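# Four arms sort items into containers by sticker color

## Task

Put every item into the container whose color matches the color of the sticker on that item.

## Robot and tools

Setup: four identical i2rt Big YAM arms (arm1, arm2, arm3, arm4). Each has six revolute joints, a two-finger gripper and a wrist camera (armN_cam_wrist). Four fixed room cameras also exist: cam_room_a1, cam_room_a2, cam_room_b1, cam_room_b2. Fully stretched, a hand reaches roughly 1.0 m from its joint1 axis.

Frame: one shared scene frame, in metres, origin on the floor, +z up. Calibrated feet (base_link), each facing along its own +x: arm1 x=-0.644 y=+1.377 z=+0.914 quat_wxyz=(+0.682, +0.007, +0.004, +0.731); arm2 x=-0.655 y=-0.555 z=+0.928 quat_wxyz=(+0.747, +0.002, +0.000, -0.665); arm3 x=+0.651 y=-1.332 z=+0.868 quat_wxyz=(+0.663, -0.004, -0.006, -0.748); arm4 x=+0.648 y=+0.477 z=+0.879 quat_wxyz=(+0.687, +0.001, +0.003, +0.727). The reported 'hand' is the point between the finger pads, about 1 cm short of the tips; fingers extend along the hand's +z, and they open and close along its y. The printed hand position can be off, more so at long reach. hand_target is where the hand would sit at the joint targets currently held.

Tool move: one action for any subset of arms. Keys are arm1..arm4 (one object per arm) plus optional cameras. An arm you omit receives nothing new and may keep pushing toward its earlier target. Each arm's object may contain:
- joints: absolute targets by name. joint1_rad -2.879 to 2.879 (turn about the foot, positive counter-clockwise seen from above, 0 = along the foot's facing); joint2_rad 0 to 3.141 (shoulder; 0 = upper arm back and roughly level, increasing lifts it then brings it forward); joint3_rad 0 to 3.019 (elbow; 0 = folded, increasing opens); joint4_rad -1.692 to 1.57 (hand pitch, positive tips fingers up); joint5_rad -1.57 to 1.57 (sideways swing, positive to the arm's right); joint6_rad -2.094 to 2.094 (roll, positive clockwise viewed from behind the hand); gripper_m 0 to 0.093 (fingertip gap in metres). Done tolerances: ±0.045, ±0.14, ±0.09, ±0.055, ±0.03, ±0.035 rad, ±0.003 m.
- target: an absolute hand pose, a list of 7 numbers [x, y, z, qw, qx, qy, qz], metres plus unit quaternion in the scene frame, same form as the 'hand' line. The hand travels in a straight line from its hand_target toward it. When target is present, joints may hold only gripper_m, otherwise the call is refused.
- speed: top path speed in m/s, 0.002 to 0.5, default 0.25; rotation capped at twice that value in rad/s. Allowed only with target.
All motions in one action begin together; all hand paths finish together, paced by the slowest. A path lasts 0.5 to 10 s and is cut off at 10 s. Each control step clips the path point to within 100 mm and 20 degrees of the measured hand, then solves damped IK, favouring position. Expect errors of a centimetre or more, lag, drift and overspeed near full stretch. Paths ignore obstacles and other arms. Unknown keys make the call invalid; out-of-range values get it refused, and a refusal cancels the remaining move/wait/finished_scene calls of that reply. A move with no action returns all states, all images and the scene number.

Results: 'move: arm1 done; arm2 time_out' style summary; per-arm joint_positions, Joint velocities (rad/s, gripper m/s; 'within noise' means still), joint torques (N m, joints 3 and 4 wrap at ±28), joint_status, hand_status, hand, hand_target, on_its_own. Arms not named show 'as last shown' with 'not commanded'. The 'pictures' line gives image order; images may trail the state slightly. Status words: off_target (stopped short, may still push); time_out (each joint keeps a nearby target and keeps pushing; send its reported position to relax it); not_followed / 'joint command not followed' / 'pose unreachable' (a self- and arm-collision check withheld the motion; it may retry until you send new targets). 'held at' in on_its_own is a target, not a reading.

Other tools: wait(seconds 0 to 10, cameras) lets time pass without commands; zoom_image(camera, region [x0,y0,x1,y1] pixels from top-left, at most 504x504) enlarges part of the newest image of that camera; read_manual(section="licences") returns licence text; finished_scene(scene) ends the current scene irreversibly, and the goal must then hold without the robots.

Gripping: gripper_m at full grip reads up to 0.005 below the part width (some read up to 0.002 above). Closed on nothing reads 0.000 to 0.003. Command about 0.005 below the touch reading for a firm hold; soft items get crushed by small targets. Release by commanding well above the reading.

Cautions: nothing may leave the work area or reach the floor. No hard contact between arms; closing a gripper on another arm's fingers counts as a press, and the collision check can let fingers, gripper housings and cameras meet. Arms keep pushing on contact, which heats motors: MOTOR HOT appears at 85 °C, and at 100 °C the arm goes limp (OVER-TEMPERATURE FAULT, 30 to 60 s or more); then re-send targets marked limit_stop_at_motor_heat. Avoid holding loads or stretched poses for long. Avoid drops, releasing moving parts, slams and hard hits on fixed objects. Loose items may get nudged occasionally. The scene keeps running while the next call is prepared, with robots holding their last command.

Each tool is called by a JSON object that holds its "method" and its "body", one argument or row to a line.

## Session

{"method": "move", "body": {

}}

Scene clock: 0.00 s.
Joint torques (N m): no reading
Motor temperatures (°C): arm1=[20 23 26 23 21 21 21] | arm2=[23 24 26 22 22 20 23] | arm3=[24 23 23 23 24 23 23] | arm4=[22 22 23 22 24 21 24]
Heat: arm1: hottest joint3_rad 26 °C; arm2: hottest joint3_rad 26 °C; arm3: hottest joint1_rad 24 °C; arm4: hottest joint5_rad 24 °C.
Joint velocities: within noise
arm1.joint_positions: joint1_rad=+0.263 joint2_rad=+0.541 joint3_rad=+1.448 joint4_rad=-1.274 joint5_rad=+0.156 joint6_rad=+0.460 gripper_m=+0.09396
arm1.joint_status: not commanded
arm1.hand: x=-0.6726 y=+1.5709 z=+1.5115 quat_wxyz=(-0.269, +0.505, -0.648, -0.503) (m; scene frame)
arm1.hand_target: x=-0.6710 y=+1.5670 z=+1.5236 quat_wxyz=(-0.273, +0.499, -0.642, -0.514) (m; scene frame)
arm1.hand_status: not commanded
arm2.joint_positions: joint1_rad=+0.198 joint2_rad=+0.259 joint3_rad=+1.632 joint4_rad=-1.245 joint5_rad=-0.167 joint6_rad=+0.724 gripper_m=+0.09396
arm2.joint_status: not commanded
arm2.hand: x=-0.6318 y=-0.5412 z=+1.6271 quat_wxyz=(-0.736, -0.518, -0.413, +0.142) (m; scene frame)
arm2.hand_target: x=-0.6338 y=-0.5350 z=+1.6303 quat_wxyz=(-0.741, -0.512, -0.410, +0.144) (m; scene frame)
arm2.hand_status: not commanded
arm3.joint_positions: joint1_rad=-0.202 joint2_rad=+0.522 joint3_rad=+1.369 joint4_rad=-1.376 joint5_rad=-0.141 joint6_rad=+0.009 gripper_m=+0.09396
arm3.joint_status: not commanded
arm3.hand: x=+0.6119 y=-1.5148 z=+1.4102 quat_wxyz=(-0.346, -0.682, -0.528, +0.369) (m; scene frame)
arm3.hand_target: x=+0.6127 y=-1.5121 z=+1.4202 quat_wxyz=(-0.352, -0.676, -0.525, +0.378) (m; scene frame)
arm3.hand_status: not commanded
arm4.joint_positions: joint1_rad=+0.128 joint2_rad=+0.492 joint3_rad=+1.422 joint4_rad=-1.388 joint5_rad=-0.180 joint6_rad=-0.624 gripper_m=+0.09396
arm4.joint_status: not commanded
arm4.hand: x=+0.5895 y=+0.6391 z=+1.4459 quat_wxyz=(-0.401, +0.802, -0.272, -0.348) (m; scene frame)
arm4.hand_target: x=+0.5903 y=+0.6352 z=+1.4556 quat_wxyz=(-0.410, +0.797, -0.269, -0.353) (m; scene frame)
arm4.hand_status: not commanded
pictures: arm1_cam_wrist, arm2_cam_wrist, arm3_cam_wrist, arm4_cam_wrist, cam_room_a1, cam_room_a2, cam_room_b1, cam_room_b2
Images, in order (width x height): arm1_cam_wrist 672x504, arm2_cam_wrist 672x504, arm3_cam_wrist 672x504, arm4_cam_wrist 672x504, cam_room_a1 672x504, cam_room_a2 672x504, cam_room_b1 672x504, cam_room_b2 672x504.

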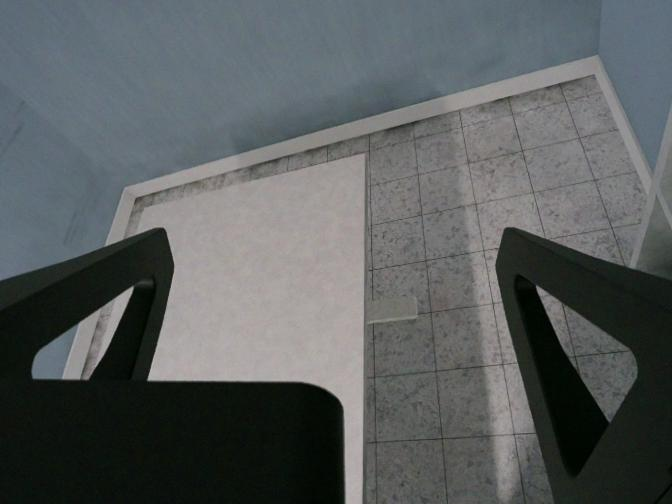

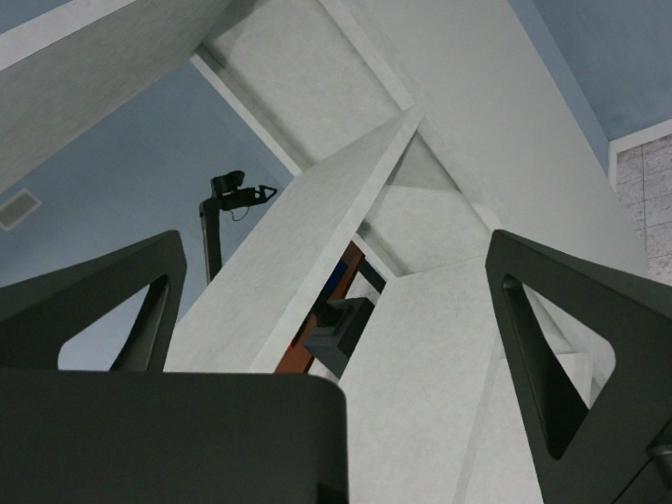

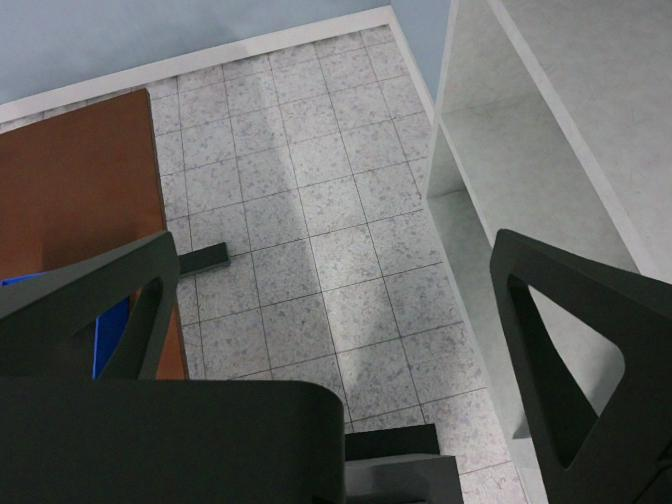

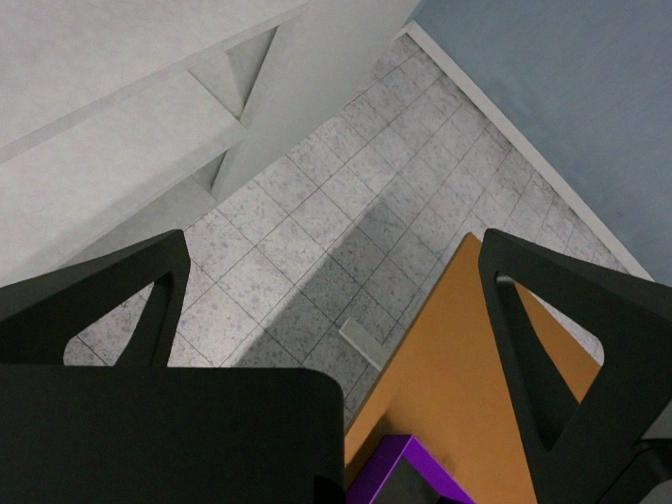

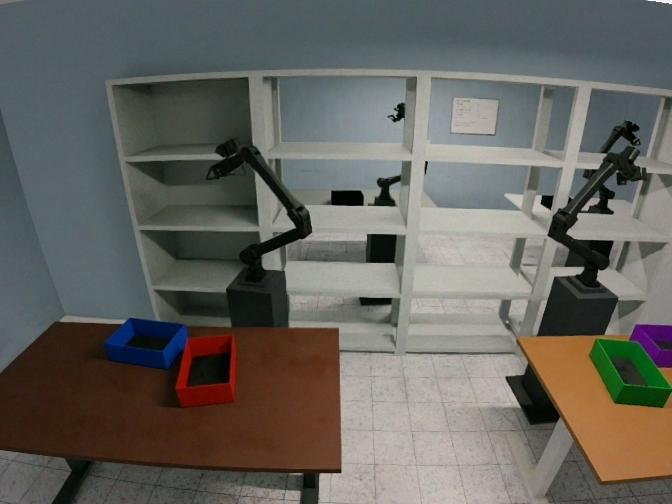

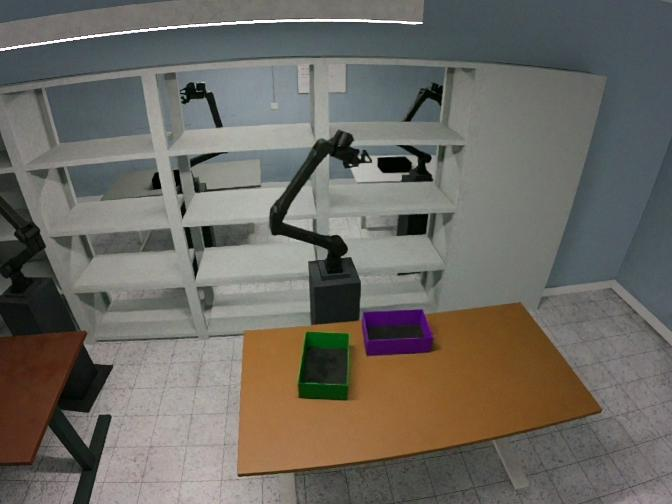

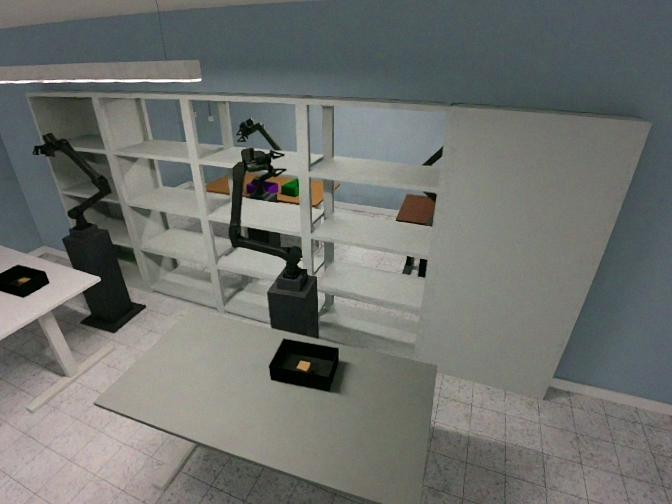

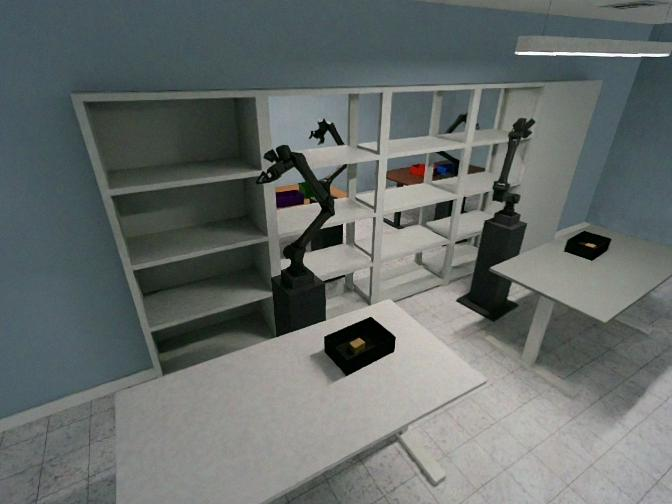

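{"method": "zoom_image", "body": {
  "camera": "cam_room_b1",
  "region": [255, 325, 355, 400]
}}

{"method": "zoom_image", "body": {
  "camera": "cam_room_b2",
  "region": [310, 310, 410, 385]
}}

{"method": "zoom_image", "body": {
  "camera": "cam_room_b2",
  "region": [550, 220, 630, 270]
}}

{"method": "zoom_image", "body": {
  "camera": "cam_room_b1",
  "region": [0, 255, 60, 305]
}}

Scaled by 5.040.

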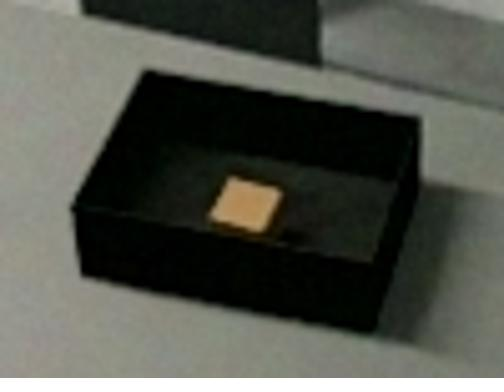

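Scaled by 5.040.

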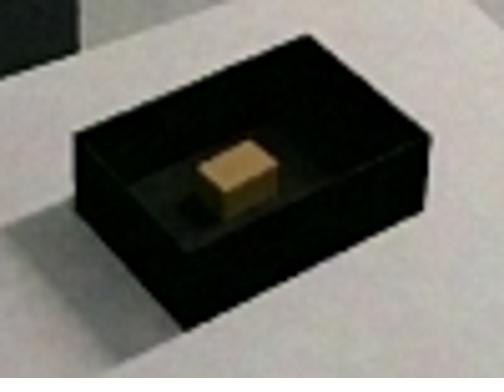

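Scaled by 6.300.

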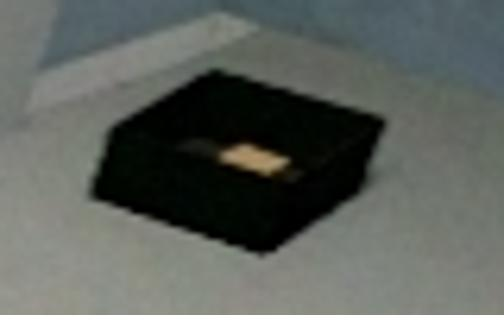

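Scaled by 8.400.

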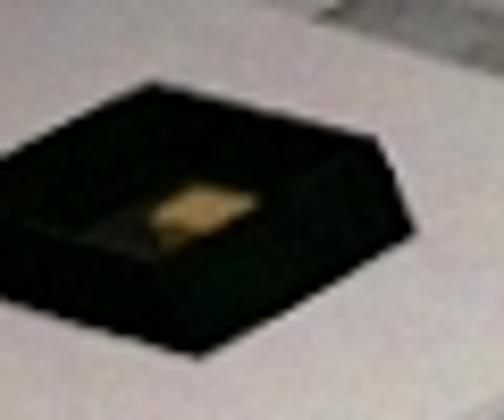

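{"method": "move", "body": {
  "arm1": {"joints": {"joint1_rad": 1.551, "joint2_rad": 2.06, "joint3_rad": 2.04, "joint4_rad": -1.58, "joint5_rad": 0, "joint6_rad": 0.034}},
  "arm2": {"joints": {"joint1_rad": -1.43, "joint2_rad": 2.06, "joint3_rad": 2.06, "joint4_rad": -1.58, "joint5_rad": 0, "joint6_rad": 0.25}},
  "cameras": ["arm1_cam_wrist", "arm2_cam_wrist"]
}}

Scene clock: 13.20 s.
Joint torques (N m): arm1=[-1.03 -20.13 13.56 -0.09 0.09 -0.02] | arm2=[0.21 -21.01 12.59 0.17 -0.06 -0.05] | arm3=[1.26 3.72 9.05 1.89 -0.03 -0.05] | arm4=[0.5 4.6 7.95 1.54 0 0.08]
Motor temperatures (°C): arm1=[20 24 28 23 21 21 21] | arm2=[23 24 26 22 22 20 23] | arm3=[24 23 25 23 24 23 23] | arm4=[22 22 25 22 24 21 24]
Heat: arm1: hottest joint3_rad 28 °C; arm2: hottest joint3_rad 26 °C; arm3: hottest joint3_rad 25 °C; arm4: hottest joint3_rad 25 °C.
move: arm1 done; arm2 done
Joint velocities: within noise
arm1.joint_positions: joint1_rad=+1.549 joint2_rad=+2.084 joint3_rad=+2.006 joint4_rad=-1.571 joint5_rad=-0.001 joint6_rad=+0.040 gripper_m=+0.09397
arm1.joint_status: all done
arm1.hand: x=-1.2691 y=+1.3479 z=+1.0741 quat_wxyz=(-0.002, +1.000, +0.003, +0.031) (m; scene frame)
arm1.hand_target: x=-1.2745 y=+1.3462 z=+1.1011 quat_wxyz=(-0.002, +1.000, +0.007, +0.007) (m; scene frame)
arm1.hand_status: not commanded
arm2.joint_positions: joint1_rad=-1.422 joint2_rad=+2.035 joint3_rad=+2.037 joint4_rad=-1.568 joint5_rad=+0.002 joint6_rad=+0.262 gripper_m=+0.09398
arm2.joint_status: all done
arm2.hand: x=-1.2685 y=-0.7222 z=+1.1177 quat_wxyz=(+0.002, -1.000, -0.002, +0.001) (m; scene frame)
arm2.hand_target: x=-1.2738 y=-0.7185 z=+1.1113 quat_wxyz=(+0.003, -1.000, -0.004, -0.005) (m; scene frame)
arm2.hand_status: not commanded
arm3, arm4: as last shown
pictures: arm1_cam_wrist, arm2_cam_wrist
Images, in order (width x height): arm1_cam_wrist 672x504, arm2_cam_wrist 672x504.

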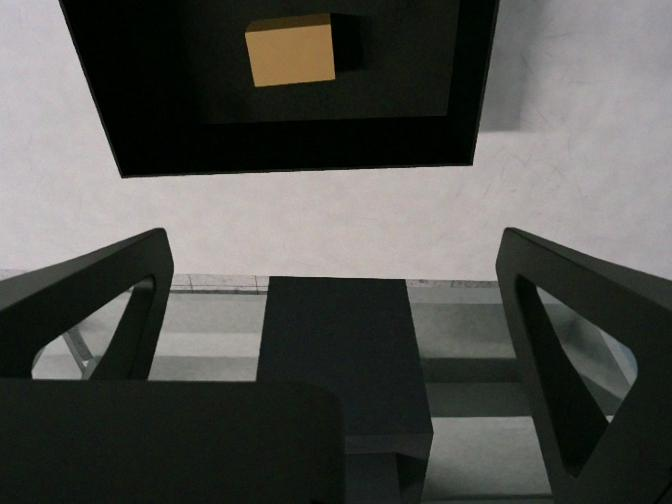

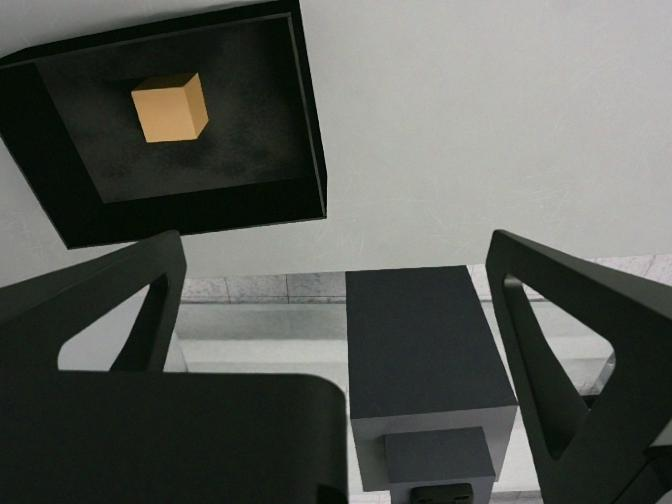

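{"method": "move", "body": {
  "arm1": {"target": [-1.238, 1.315, 0.90, 0, 0.739, -0.6737, 0], "joints": {"gripper_m": 0.078}},
  "arm2": {"target": [-1.19, -0.885, 0.90, 0, 0.999, 0.0436, 0]},
  "arm3": {"joints": {"joint1_rad": 1.70, "joint2_rad": 1.95, "joint3_rad": 2.05, "joint4_rad": -1.66, "joint5_rad": 0, "joint6_rad": 0}},
  "arm4": {"joints": {"joint1_rad": -1.63, "joint2_rad": 1.95, "joint3_rad": 2.05, "joint4_rad": -1.66, "joint5_rad": 0, "joint6_rad": 0}},
  "cameras": ["arm1_cam_wrist", "arm2_cam_wrist", "arm3_cam_wrist", "arm4_cam_wrist"]
}}

Scene clock: 34.47 s.
Joint torques (N m): arm1=[-1.38 -15.33 9.14 0.58 0.18 0.11] | arm2=[1.08 -20.54 8.72 1.29 -0.11 0.21] | arm3=[0.26 -22.36 10.82 -0.38 0.12 -0.09] | arm4=[0.26 -23.71 10.56 -0.39 0.06 0.17]
Motor temperatures (°C): arm1=[20 26 31 23 21 21 21] | arm2=[23 25 29 22 22 20 23] | arm3=[24 23 26 23 24 23 23] | arm4=[22 22 26 22 24 21 24]
Heat: arm1: hottest joint3_rad 31 °C; arm2: hottest joint3_rad 29 °C; arm3: hottest joint3_rad 26 °C; arm4: hottest joint3_rad 26 °C.
move: arm1 done; arm2 off_target; arm3 done; arm4 done
Joint velocities: within noise
arm1.joint_positions: joint1_rad=+1.595 joint2_rad=+2.093 joint3_rad=+1.564 joint4_rad=-1.056 joint5_rad=-0.006 joint6_rad=+1.574 gripper_m=+0.07806
arm1.joint_status: all done
arm1.hand: x=-1.2369 y=+1.3212 z=+0.9072 quat_wxyz=(+0.001, +0.738, -0.675, +0.001) (m; scene frame)
arm1.hand_target: x=-1.2378 y=+1.3150 z=+0.9001 quat_wxyz=(+0.000, +0.739, -0.674, +0.000) (m; scene frame)
arm1.hand_status: done (0.010 m and 0.2 deg from the pose sent, 0.180 m and 85.1 deg at the start)
arm2.joint_positions: joint1_rad=-1.138 joint2_rad=+2.137 joint3_rad=+1.682 joint4_rad=-1.084 joint5_rad=+0.002 joint6_rad=+0.451 gripper_m=+0.09398
arm2.joint_status: not commanded
arm2.hand: x=-1.1955 y=-0.8857 z=+0.9240 quat_wxyz=(-0.006, -0.999, -0.050, +0.014) (m; scene frame)
arm2.hand_target: x=-1.1895 y=-0.8846 z=+0.9006 quat_wxyz=(+0.000, -0.999, -0.044, +0.000) (m; scene frame)
arm2.hand_status: off_target (0.025 m and 1.8 deg from the pose sent, 0.283 m and 4.8 deg at the start)
arm3.joint_positions: joint1_rad=+1.710 joint2_rad=+1.954 joint3_rad=+2.026 joint4_rad=-1.653 joint5_rad=-0.002 joint6_rad=+0.005 gripper_m=+0.09398
arm3.joint_status: all done
arm3.hand: x=+1.2556 y=-1.3171 z=+1.1040 quat_wxyz=(+0.004, +0.007, -1.000, +0.006) (m; scene frame)
arm3.hand_target: x=+1.2584 y=-1.3235 z=+1.1153 quat_wxyz=(-0.006, +0.004, -1.000, +0.007) (m; scene frame)
arm3.hand_status: not commanded
arm4.joint_positions: joint1_rad=-1.623 joint2_rad=+1.964 joint3_rad=+2.017 joint4_rad=-1.649 joint5_rad=+0.001 joint6_rad=-0.011 gripper_m=+0.09398
arm4.joint_status: all done
arm4.hand: x=+1.2537 y=+0.4800 z=+1.1031 quat_wxyz=(+0.015, +0.007, -1.000, +0.002) (m; scene frame)
arm4.hand_target: x=+1.2569 y=+0.4761 z=+1.1235 quat_wxyz=(-0.003, -0.001, -1.000, +0.002) (m; scene frame)
arm4.hand_status: not commanded
pictures: arm1_cam_wrist, arm2_cam_wrist, arm3_cam_wrist, arm4_cam_wrist
Images, in order (width x height): arm1_cam_wrist 672x504, arm2_cam_wrist 672x504, arm3_cam_wrist 672x504, arm4_cam_wrist 672x504.

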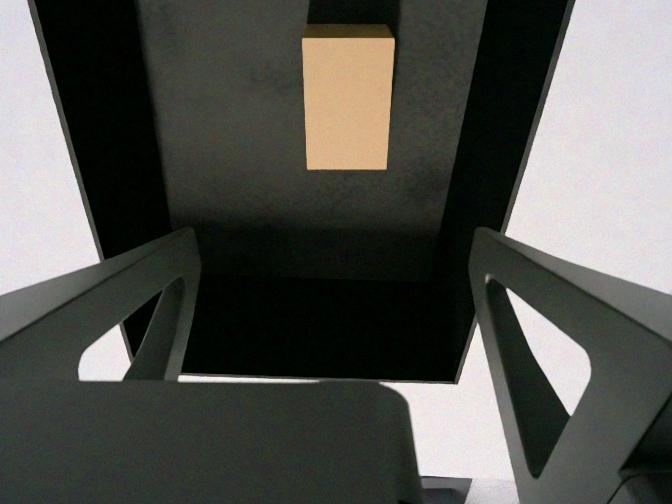

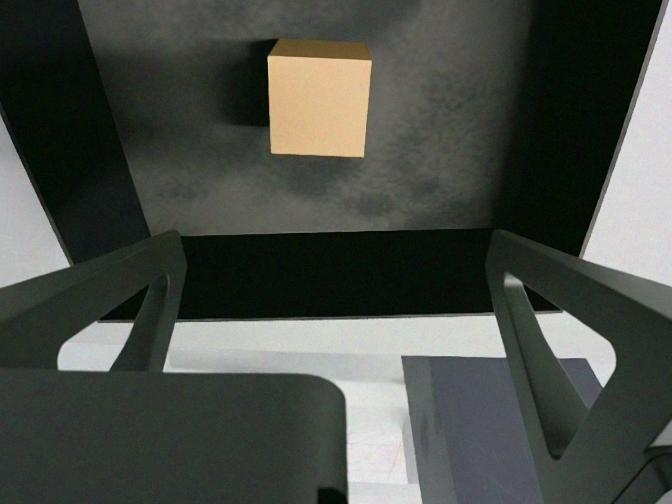

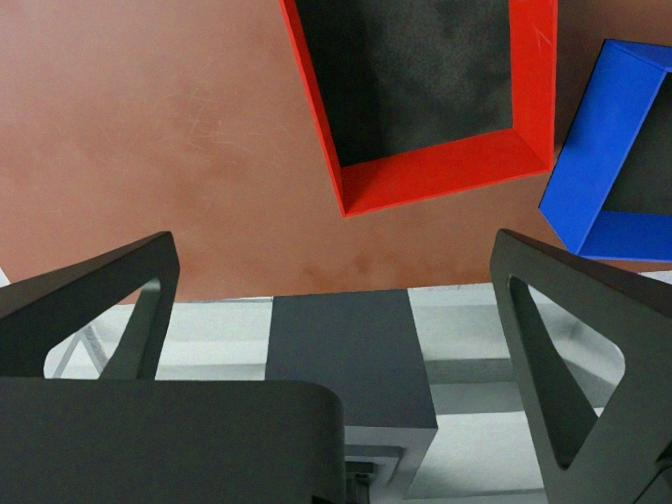

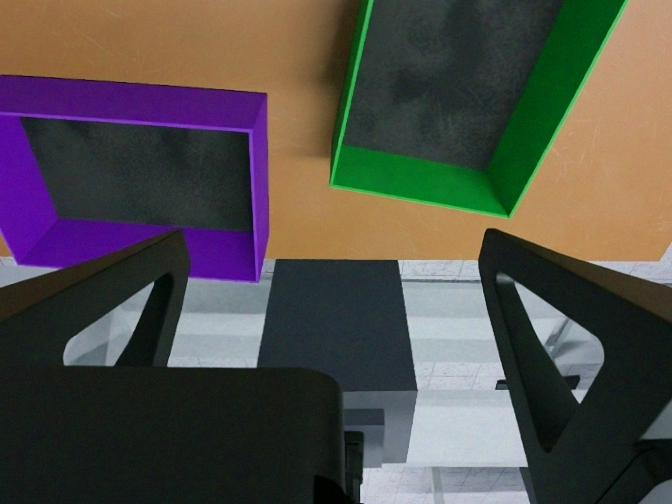

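{"method": "move", "body": {
  "arm1": {"target": [-1.233, 1.322, 0.755, 0, 0.739, -0.6737, 0], "speed": 0.2},
  "arm2": {"target": [-1.195, -0.893, 0.75, 0, 0.9997, 0.0262, 0], "speed": 0.2},
  "cameras": ["arm1_cam_wrist", "arm2_cam_wrist"]
}}

Scene clock: 44.40 s.
Joint torques (N m): arm1=[-1.49 -16.85 7.5 0.68 0.17 0.03] | arm2=[1.55 -22.53 10.43 1.13 -0.12 0.22] | arm3=[0.32 -22.36 10.77 -0.43 0.13 -0.09] | arm4=[0.44 -24.06 10.63 -0.35 0.04 0.15]
Motor temperatures (°C): arm1=[20 26 31 23 21 21 21] | arm2=[23 25 29 22 22 20 23] | arm3=[24 24 27 23 24 23 23] | arm4=[22 24 27 22 24 21 24]
Heat: arm1: hottest joint3_rad 31 °C; arm2: hottest joint3_rad 29 °C; arm3: hottest joint3_rad 27 °C; arm4: hottest joint3_rad 27 °C.
move: arm1 done; arm2 off_target
Joint velocities: within noise
arm1.joint_positions: joint1_rad=+1.595 joint2_rad=+2.327 joint3_rad=+1.507 joint4_rad=-0.780 joint5_rad=-0.006 joint6_rad=+1.575 gripper_m=+0.07806
arm1.joint_status: not commanded
arm1.hand: x=-1.2281 y=+1.3227 z=+0.7551 quat_wxyz=(-0.004, +0.738, -0.675, +0.005) (m; scene frame)
arm1.hand_target: x=-1.2330 y=+1.3220 z=+0.7551 quat_wxyz=(+0.000, +0.739, -0.674, +0.000) (m; scene frame)
arm1.hand_status: done (0.005 m and 0.8 deg from the pose sent, 0.152 m and 0.2 deg at the start)
arm2.joint_positions: joint1_rad=-1.137 joint2_rad=+2.406 joint3_rad=+1.662 joint4_rad=-0.847 joint5_rad=+0.002 joint6_rad=+0.492 gripper_m=+0.09398
arm2.joint_status: not commanded
arm2.hand: x=-1.1870 y=-0.8809 z=+0.7539 quat_wxyz=(+0.007, -1.000, -0.029, -0.009) (m; scene frame)
arm2.hand_target: x=-1.1946 y=-0.8929 z=+0.7504 quat_wxyz=(+0.000, -1.000, -0.026, +0.000) (m; scene frame)
arm2.hand_status: off_target (0.015 m and 1.4 deg from the pose sent, 0.174 m and 3.2 deg at the start)
arm3, arm4: as last shown
pictures: arm1_cam_wrist, arm2_cam_wrist
Images, in order (width x height): arm1_cam_wrist 672x504, arm2_cam_wrist 672x504.

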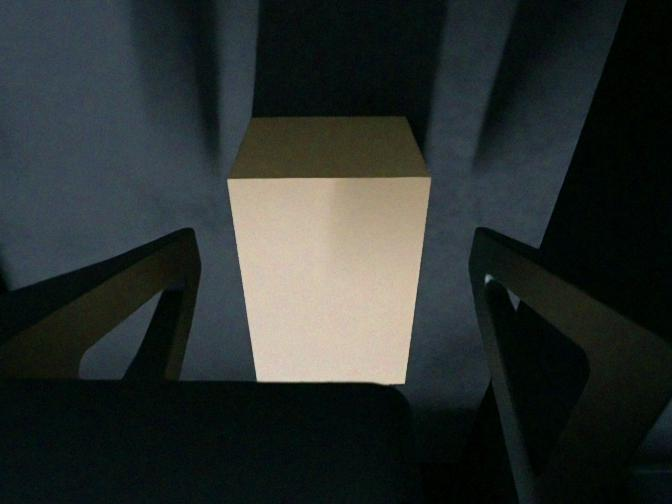

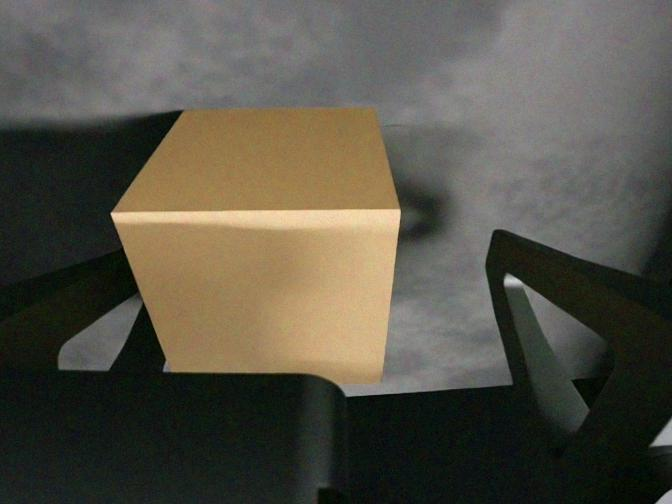

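{"method": "move", "body": {
  "arm2": {"target": [-1.196, -0.908, 0.75, 0, 0.9997, 0.0262, 0], "speed": 0.1},
  "arm1": {"joints": {"gripper_m": 0.034}},
  "cameras": ["arm1_cam_wrist", "arm2_cam_wrist"]
}}

Scene clock: 49.07 s.
Joint torques (N m): arm1=[-2.14 -17.67 7.71 0.83 0.19 0.02] | arm2=[1.2 -21.25 11.58 0.36 -0.1 0.2] | arm3=[0.26 -22.24 10.85 -0.39 0.12 -0.09] | arm4=[0.5 -23.24 10.71 -0.29 0.08 0.11]
Motor temperatures (°C): arm1=[20 26 31 23 21 21 21] | arm2=[23 26 30 22 22 20 23] | arm3=[24 25 28 23 24 23 23] | arm4=[22 24 28 22 24 21 24]
Heat: arm1: hottest joint3_rad 31 °C; arm2: hottest joint3_rad 30 °C; arm3: hottest joint3_rad 28 °C; arm4: hottest joint3_rad 28 °C.
move: arm1 off_target; arm2 off_target
Joint velocities: within noise
arm1.joint_positions: joint1_rad=+1.595 joint2_rad=+2.327 joint3_rad=+1.507 joint4_rad=-0.779 joint5_rad=-0.006 joint6_rad=+1.575 gripper_m=+0.04368
arm1.joint_status: gripper_m off_target (ended at +0.04371, target +0.03400)
arm1.hand: x=-1.2282 y=+1.3228 z=+0.7551 quat_wxyz=(-0.004, +0.738, -0.675, +0.005) (m; scene frame)
arm1.hand_target: x=-1.2330 y=+1.3220 z=+0.7551 quat_wxyz=(+0.000, +0.739, -0.674, +0.000) (m; scene frame)
arm1.hand_status: not commanded
arm2.joint_positions: joint1_rad=-1.114 joint2_rad=+2.406 joint3_rad=+1.689 joint4_rad=-0.847 joint5_rad=+0.002 joint6_rad=+0.511 gripper_m=+0.09398
arm2.joint_status: not commanded
arm2.hand: x=-1.1910 y=-0.9003 z=+0.7615 quat_wxyz=(+0.000, -1.000, -0.031, +0.003) (m; scene frame)
arm2.hand_target: x=-1.1955 y=-0.9077 z=+0.7504 quat_wxyz=(+0.000, -1.000, -0.026, +0.001) (m; scene frame)
arm2.hand_status: off_target (0.015 m and 0.6 deg from the pose sent, 0.029 m and 1.4 deg at the start)
arm3, arm4: as last shown
pictures: arm1_cam_wrist, arm2_cam_wrist
Images, in order (width x height): arm1_cam_wrist 672x504, arm2_cam_wrist 672x504.

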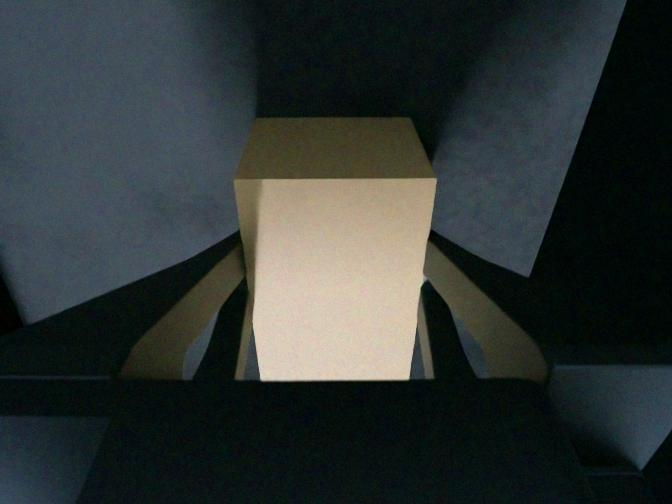

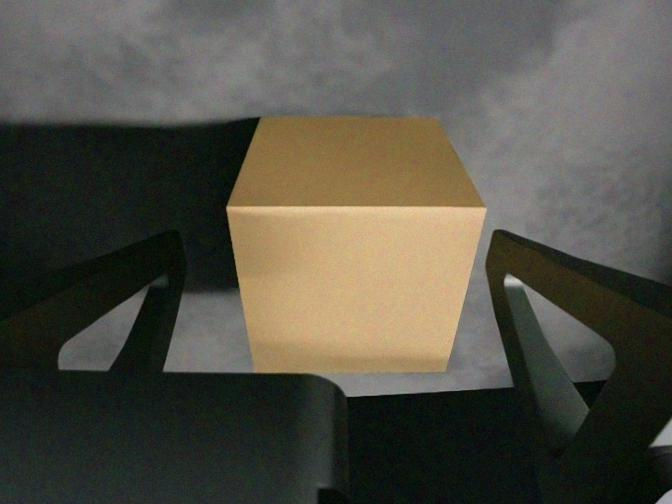

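{"method": "move", "body": {
  "arm2": {"joints": {"gripper_m": 0.044}}
}}

{"method": "move", "body": {
  "arm1": {"target": [-1.22, 1.32, 1.08, 0, 0.739, -0.6737, 0], "speed": 0.3},
  "arm2": {"target": [-1.18, -0.88, 1.08, 0, 0.9997, 0.0262, 0], "speed": 0.3}
}}

{"method": "move", "body": {
  "arm1": {"joints": {"joint2_rad": 1.4, "joint3_rad": 1.5, "joint4_rad": 0.3, "joint6_rad": 0}},
  "arm2": {"joints": {"joint2_rad": 1.4, "joint3_rad": 1.5, "joint4_rad": 0.3, "joint6_rad": 0}},
  "cameras": ["arm1_cam_wrist", "arm2_cam_wrist", "cam_room_b1", "cam_room_b2"]
}}

Scene clock: 56.73 s.
Joint torques (N m): arm1=[-1.61 -18.14 7.57 0.73 0.15 -0.02] | arm2=[1.2 -21.19 11.59 0.38 -0.06 0.21] | arm3=[0.21 -22.36 10.84 -0.42 0.13 -0.1] | arm4=[-0.15 -24.12 10.82 -0.4 0.05 0.12]
Motor temperatures (°C): arm1=[20 26 31 23 21 21 21] | arm2=[23 27 30 22 22 20 23] | arm3=[24 25 28 23 24 23 23] | arm4=[22 25 29 22 24 21 24]
Heat: arm1: hottest joint3_rad 31 °C; arm2: hottest joint3_rad 30 °C; arm3: hottest joint3_rad 28 °C; arm4: hottest joint3_rad 29 °C.
move: arm2 off_target
Joint velocities: within noise
arm1, arm3, arm4: as last shown
arm2.joint_positions: joint1_rad=-1.114 joint2_rad=+2.406 joint3_rad=+1.689 joint4_rad=-0.847 joint5_rad=+0.000 joint6_rad=+0.512 gripper_m=+0.05310
arm2.joint_status: gripper_m off_target (ended at +0.05313, target +0.04400)
arm2.hand: x=-1.1909 y=-0.9004 z=+0.7615 quat_wxyz=(+0.000, -1.000, -0.031, +0.002) (m; scene frame)
arm2.hand_target: x=-1.1955 y=-0.9078 z=+0.7504 quat_wxyz=(+0.000, -1.000, -0.026, +0.001) (m; scene frame)
arm2.hand_status: not commanded
pictures: none

Scene clock: 58.63 s.
Joint torques (N m): arm1=[-0.85 -15.97 14.2 -0.14 0.19 0.04] | arm2=[0.21 -21.6 14.13 0.1 -0.05 -0.03] | arm3=[0.15 -22.42 10.84 -0.42 0.12 -0.1] | arm4=[0.5 -23.59 10.61 -0.35 0.07 0.11]
Motor temperatures (°C): arm1=[20 26 31 23 21 21 21] | arm2=[23 27 31 22 22 20 23] | arm3=[24 25 28 23 24 23 23] | arm4=[22 25 29 22 24 21 24]
Heat: arm1: hottest joint3_rad 31 °C; arm2: hottest joint3_rad 31 °C; arm3: hottest joint3_rad 28 °C; arm4: hottest joint3_rad 29 °C.
move: arm1 off_target; arm2 off_target
Joint velocities: within noise
arm1.joint_positions: joint1_rad=+1.595 joint2_rad=+1.900 joint3_rad=+1.688 joint4_rad=-1.412 joint5_rad=-0.006 joint6_rad=+1.575 gripper_m=+0.04368
arm1.joint_status: not commanded
arm1.hand: x=-1.2077 y=+1.3235 z=+1.0617 quat_wxyz=(-0.013, +0.738, -0.675, +0.013) (m; scene frame)
arm1.hand_target: x=-1.2192 y=+1.3201 z=+1.0801 quat_wxyz=(+0.000, +0.739, -0.674, +0.000) (m; scene frame)
arm1.hand_status: off_target (0.022 m and 2.2 deg from the pose sent, 0.325 m and 0.8 deg at the start)
arm2.joint_positions: joint1_rad=-1.126 joint2_rad=+1.979 joint3_rad=+1.813 joint4_rad=-1.428 joint5_rad=+0.000 joint6_rad=+0.512 gripper_m=+0.05310
arm2.joint_status: not commanded
arm2.hand: x=-1.1679 y=-0.8780 z=+1.0662 quat_wxyz=(+0.008, -1.000, -0.025, -0.011) (m; scene frame)
arm2.hand_target: x=-1.1795 y=-0.8797 z=+1.0800 quat_wxyz=(+0.000, -1.000, -0.026, +0.000) (m; scene frame)
arm2.hand_status: off_target (0.018 m and 1.5 deg from the pose sent, 0.319 m and 0.6 deg at the start)
arm3, arm4: as last shown
pictures: none

Scene clock: 60.47 s.
Joint torques (N m): arm1=[-0.97 -8.64 13.7 2.28 0.06 -0.07] | arm2=[0.15 -12.1 11.02 3.29 -0.1 -0.08] | arm3=[0.26 -22.24 10.82 -0.42 0.12 -0.09] | arm4=[0.56 -23.65 10.56 -0.43 0.06 0.14]
Motor temperatures (°C): arm1=[20 26 31 23 21 21 22] | arm2=[23 27 31 22 22 20 23] | arm3=[24 25 28 23 24 23 23] | arm4=[22 25 29 22 24 21 24]
Heat: arm1: hottest joint3_rad 31 °C; arm2: hottest joint3_rad 31 °C; arm3: hottest joint3_rad 28 °C; arm4: hottest joint3_rad 29 °C.
move: arm1 done; arm2 done
Joint velocities: within noise
arm1.joint_positions: joint1_rad=+1.595 joint2_rad=+1.393 joint3_rad=+1.480 joint4_rad=+0.278 joint5_rad=-0.006 joint6_rad=+0.008 gripper_m=+0.04370
arm1.joint_status: all done
arm1.hand: x=-1.2649 y=+1.3161 z=+1.5607 quat_wxyz=(+0.042, +0.560, +0.028, -0.827) (m; scene frame)
arm1.hand_target: x=-1.2636 y=+1.3137 z=+1.5735 quat_wxyz=(+0.041, +0.545, +0.030, -0.837) (m; scene frame)
arm1.hand_status: not commanded
arm2.joint_positions: joint1_rad=-1.126 joint2_rad=+1.379 joint3_rad=+1.511 joint4_rad=+0.275 joint5_rad=+0.000 joint6_rad=+0.015 gripper_m=+0.05309
arm2.joint_status: all done
arm2.hand: x=-1.1835 y=-0.8888 z=+1.5901 quat_wxyz=(-0.237, -0.530, -0.149, +0.800) (m; scene frame)
arm2.hand_target: x=-1.1949 y=-0.8902 z=+1.5759 quat_wxyz=(-0.228, -0.532, -0.153, +0.801) (m; scene frame)
arm2.hand_status: not commanded
arm3, arm4: as last shown
pictures: arm1_cam_wrist, arm2_cam_wrist, cam_room_b1, cam_room_b2
Images, in order (width x height): arm1_cam_wrist 672x504, arm2_cam_wrist 672x504, cam_room_b1 672x504, cam_room_b2 672x504.

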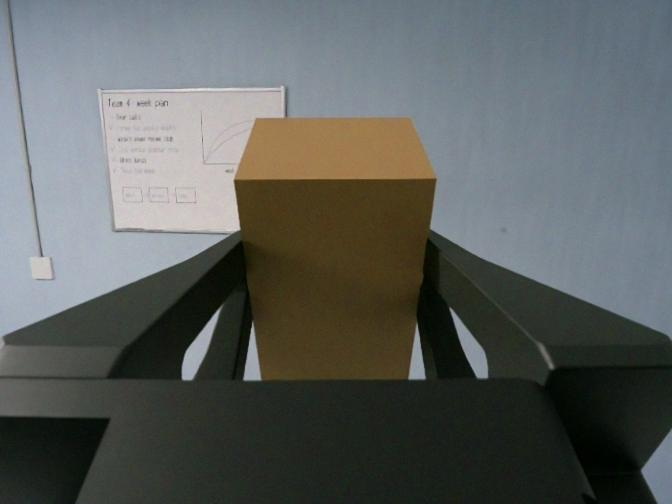

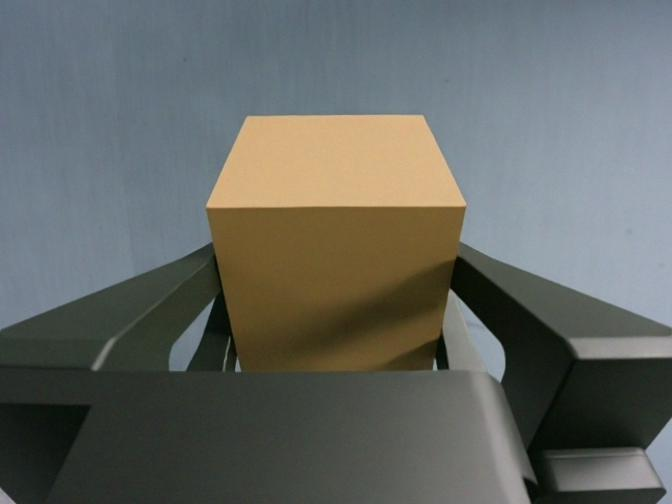

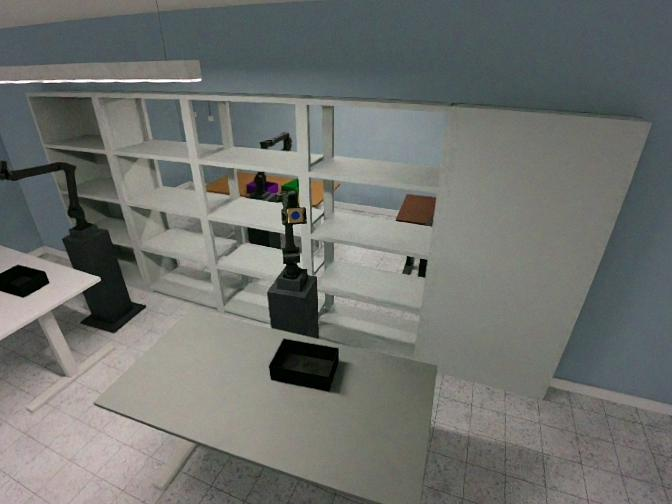

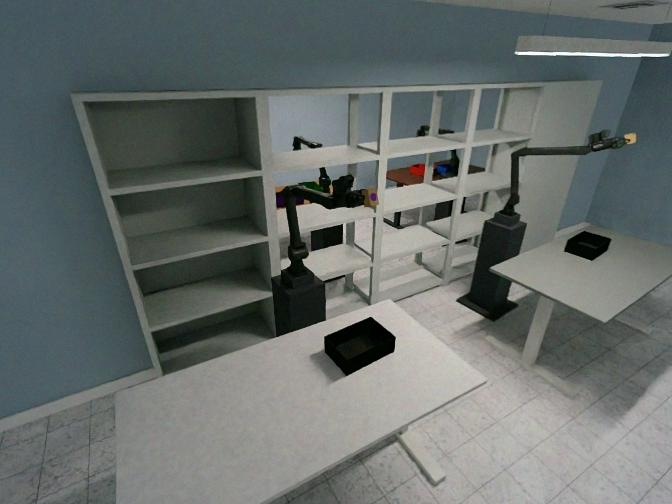

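{"method": "zoom_image", "body": {
  "camera": "cam_room_b1",
  "region": [260, 185, 330, 235]
}}

{"method": "zoom_image", "body": {
  "camera": "cam_room_b2",
  "region": [335, 170, 405, 220]
}}

Scaled by 7.200.

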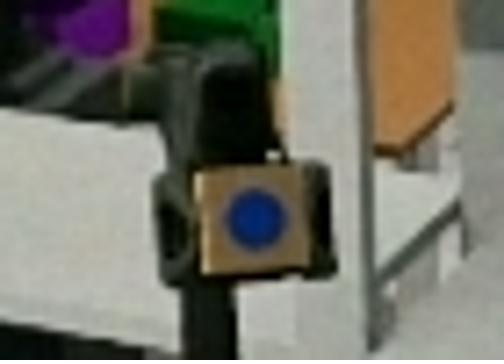

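Scaled by 7.200.

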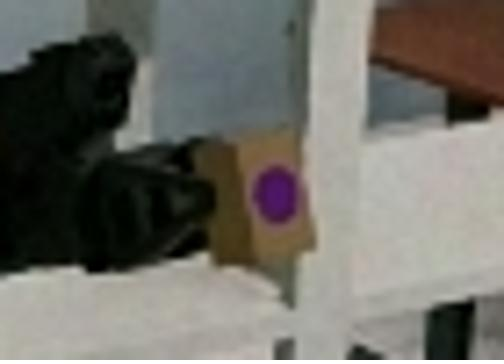

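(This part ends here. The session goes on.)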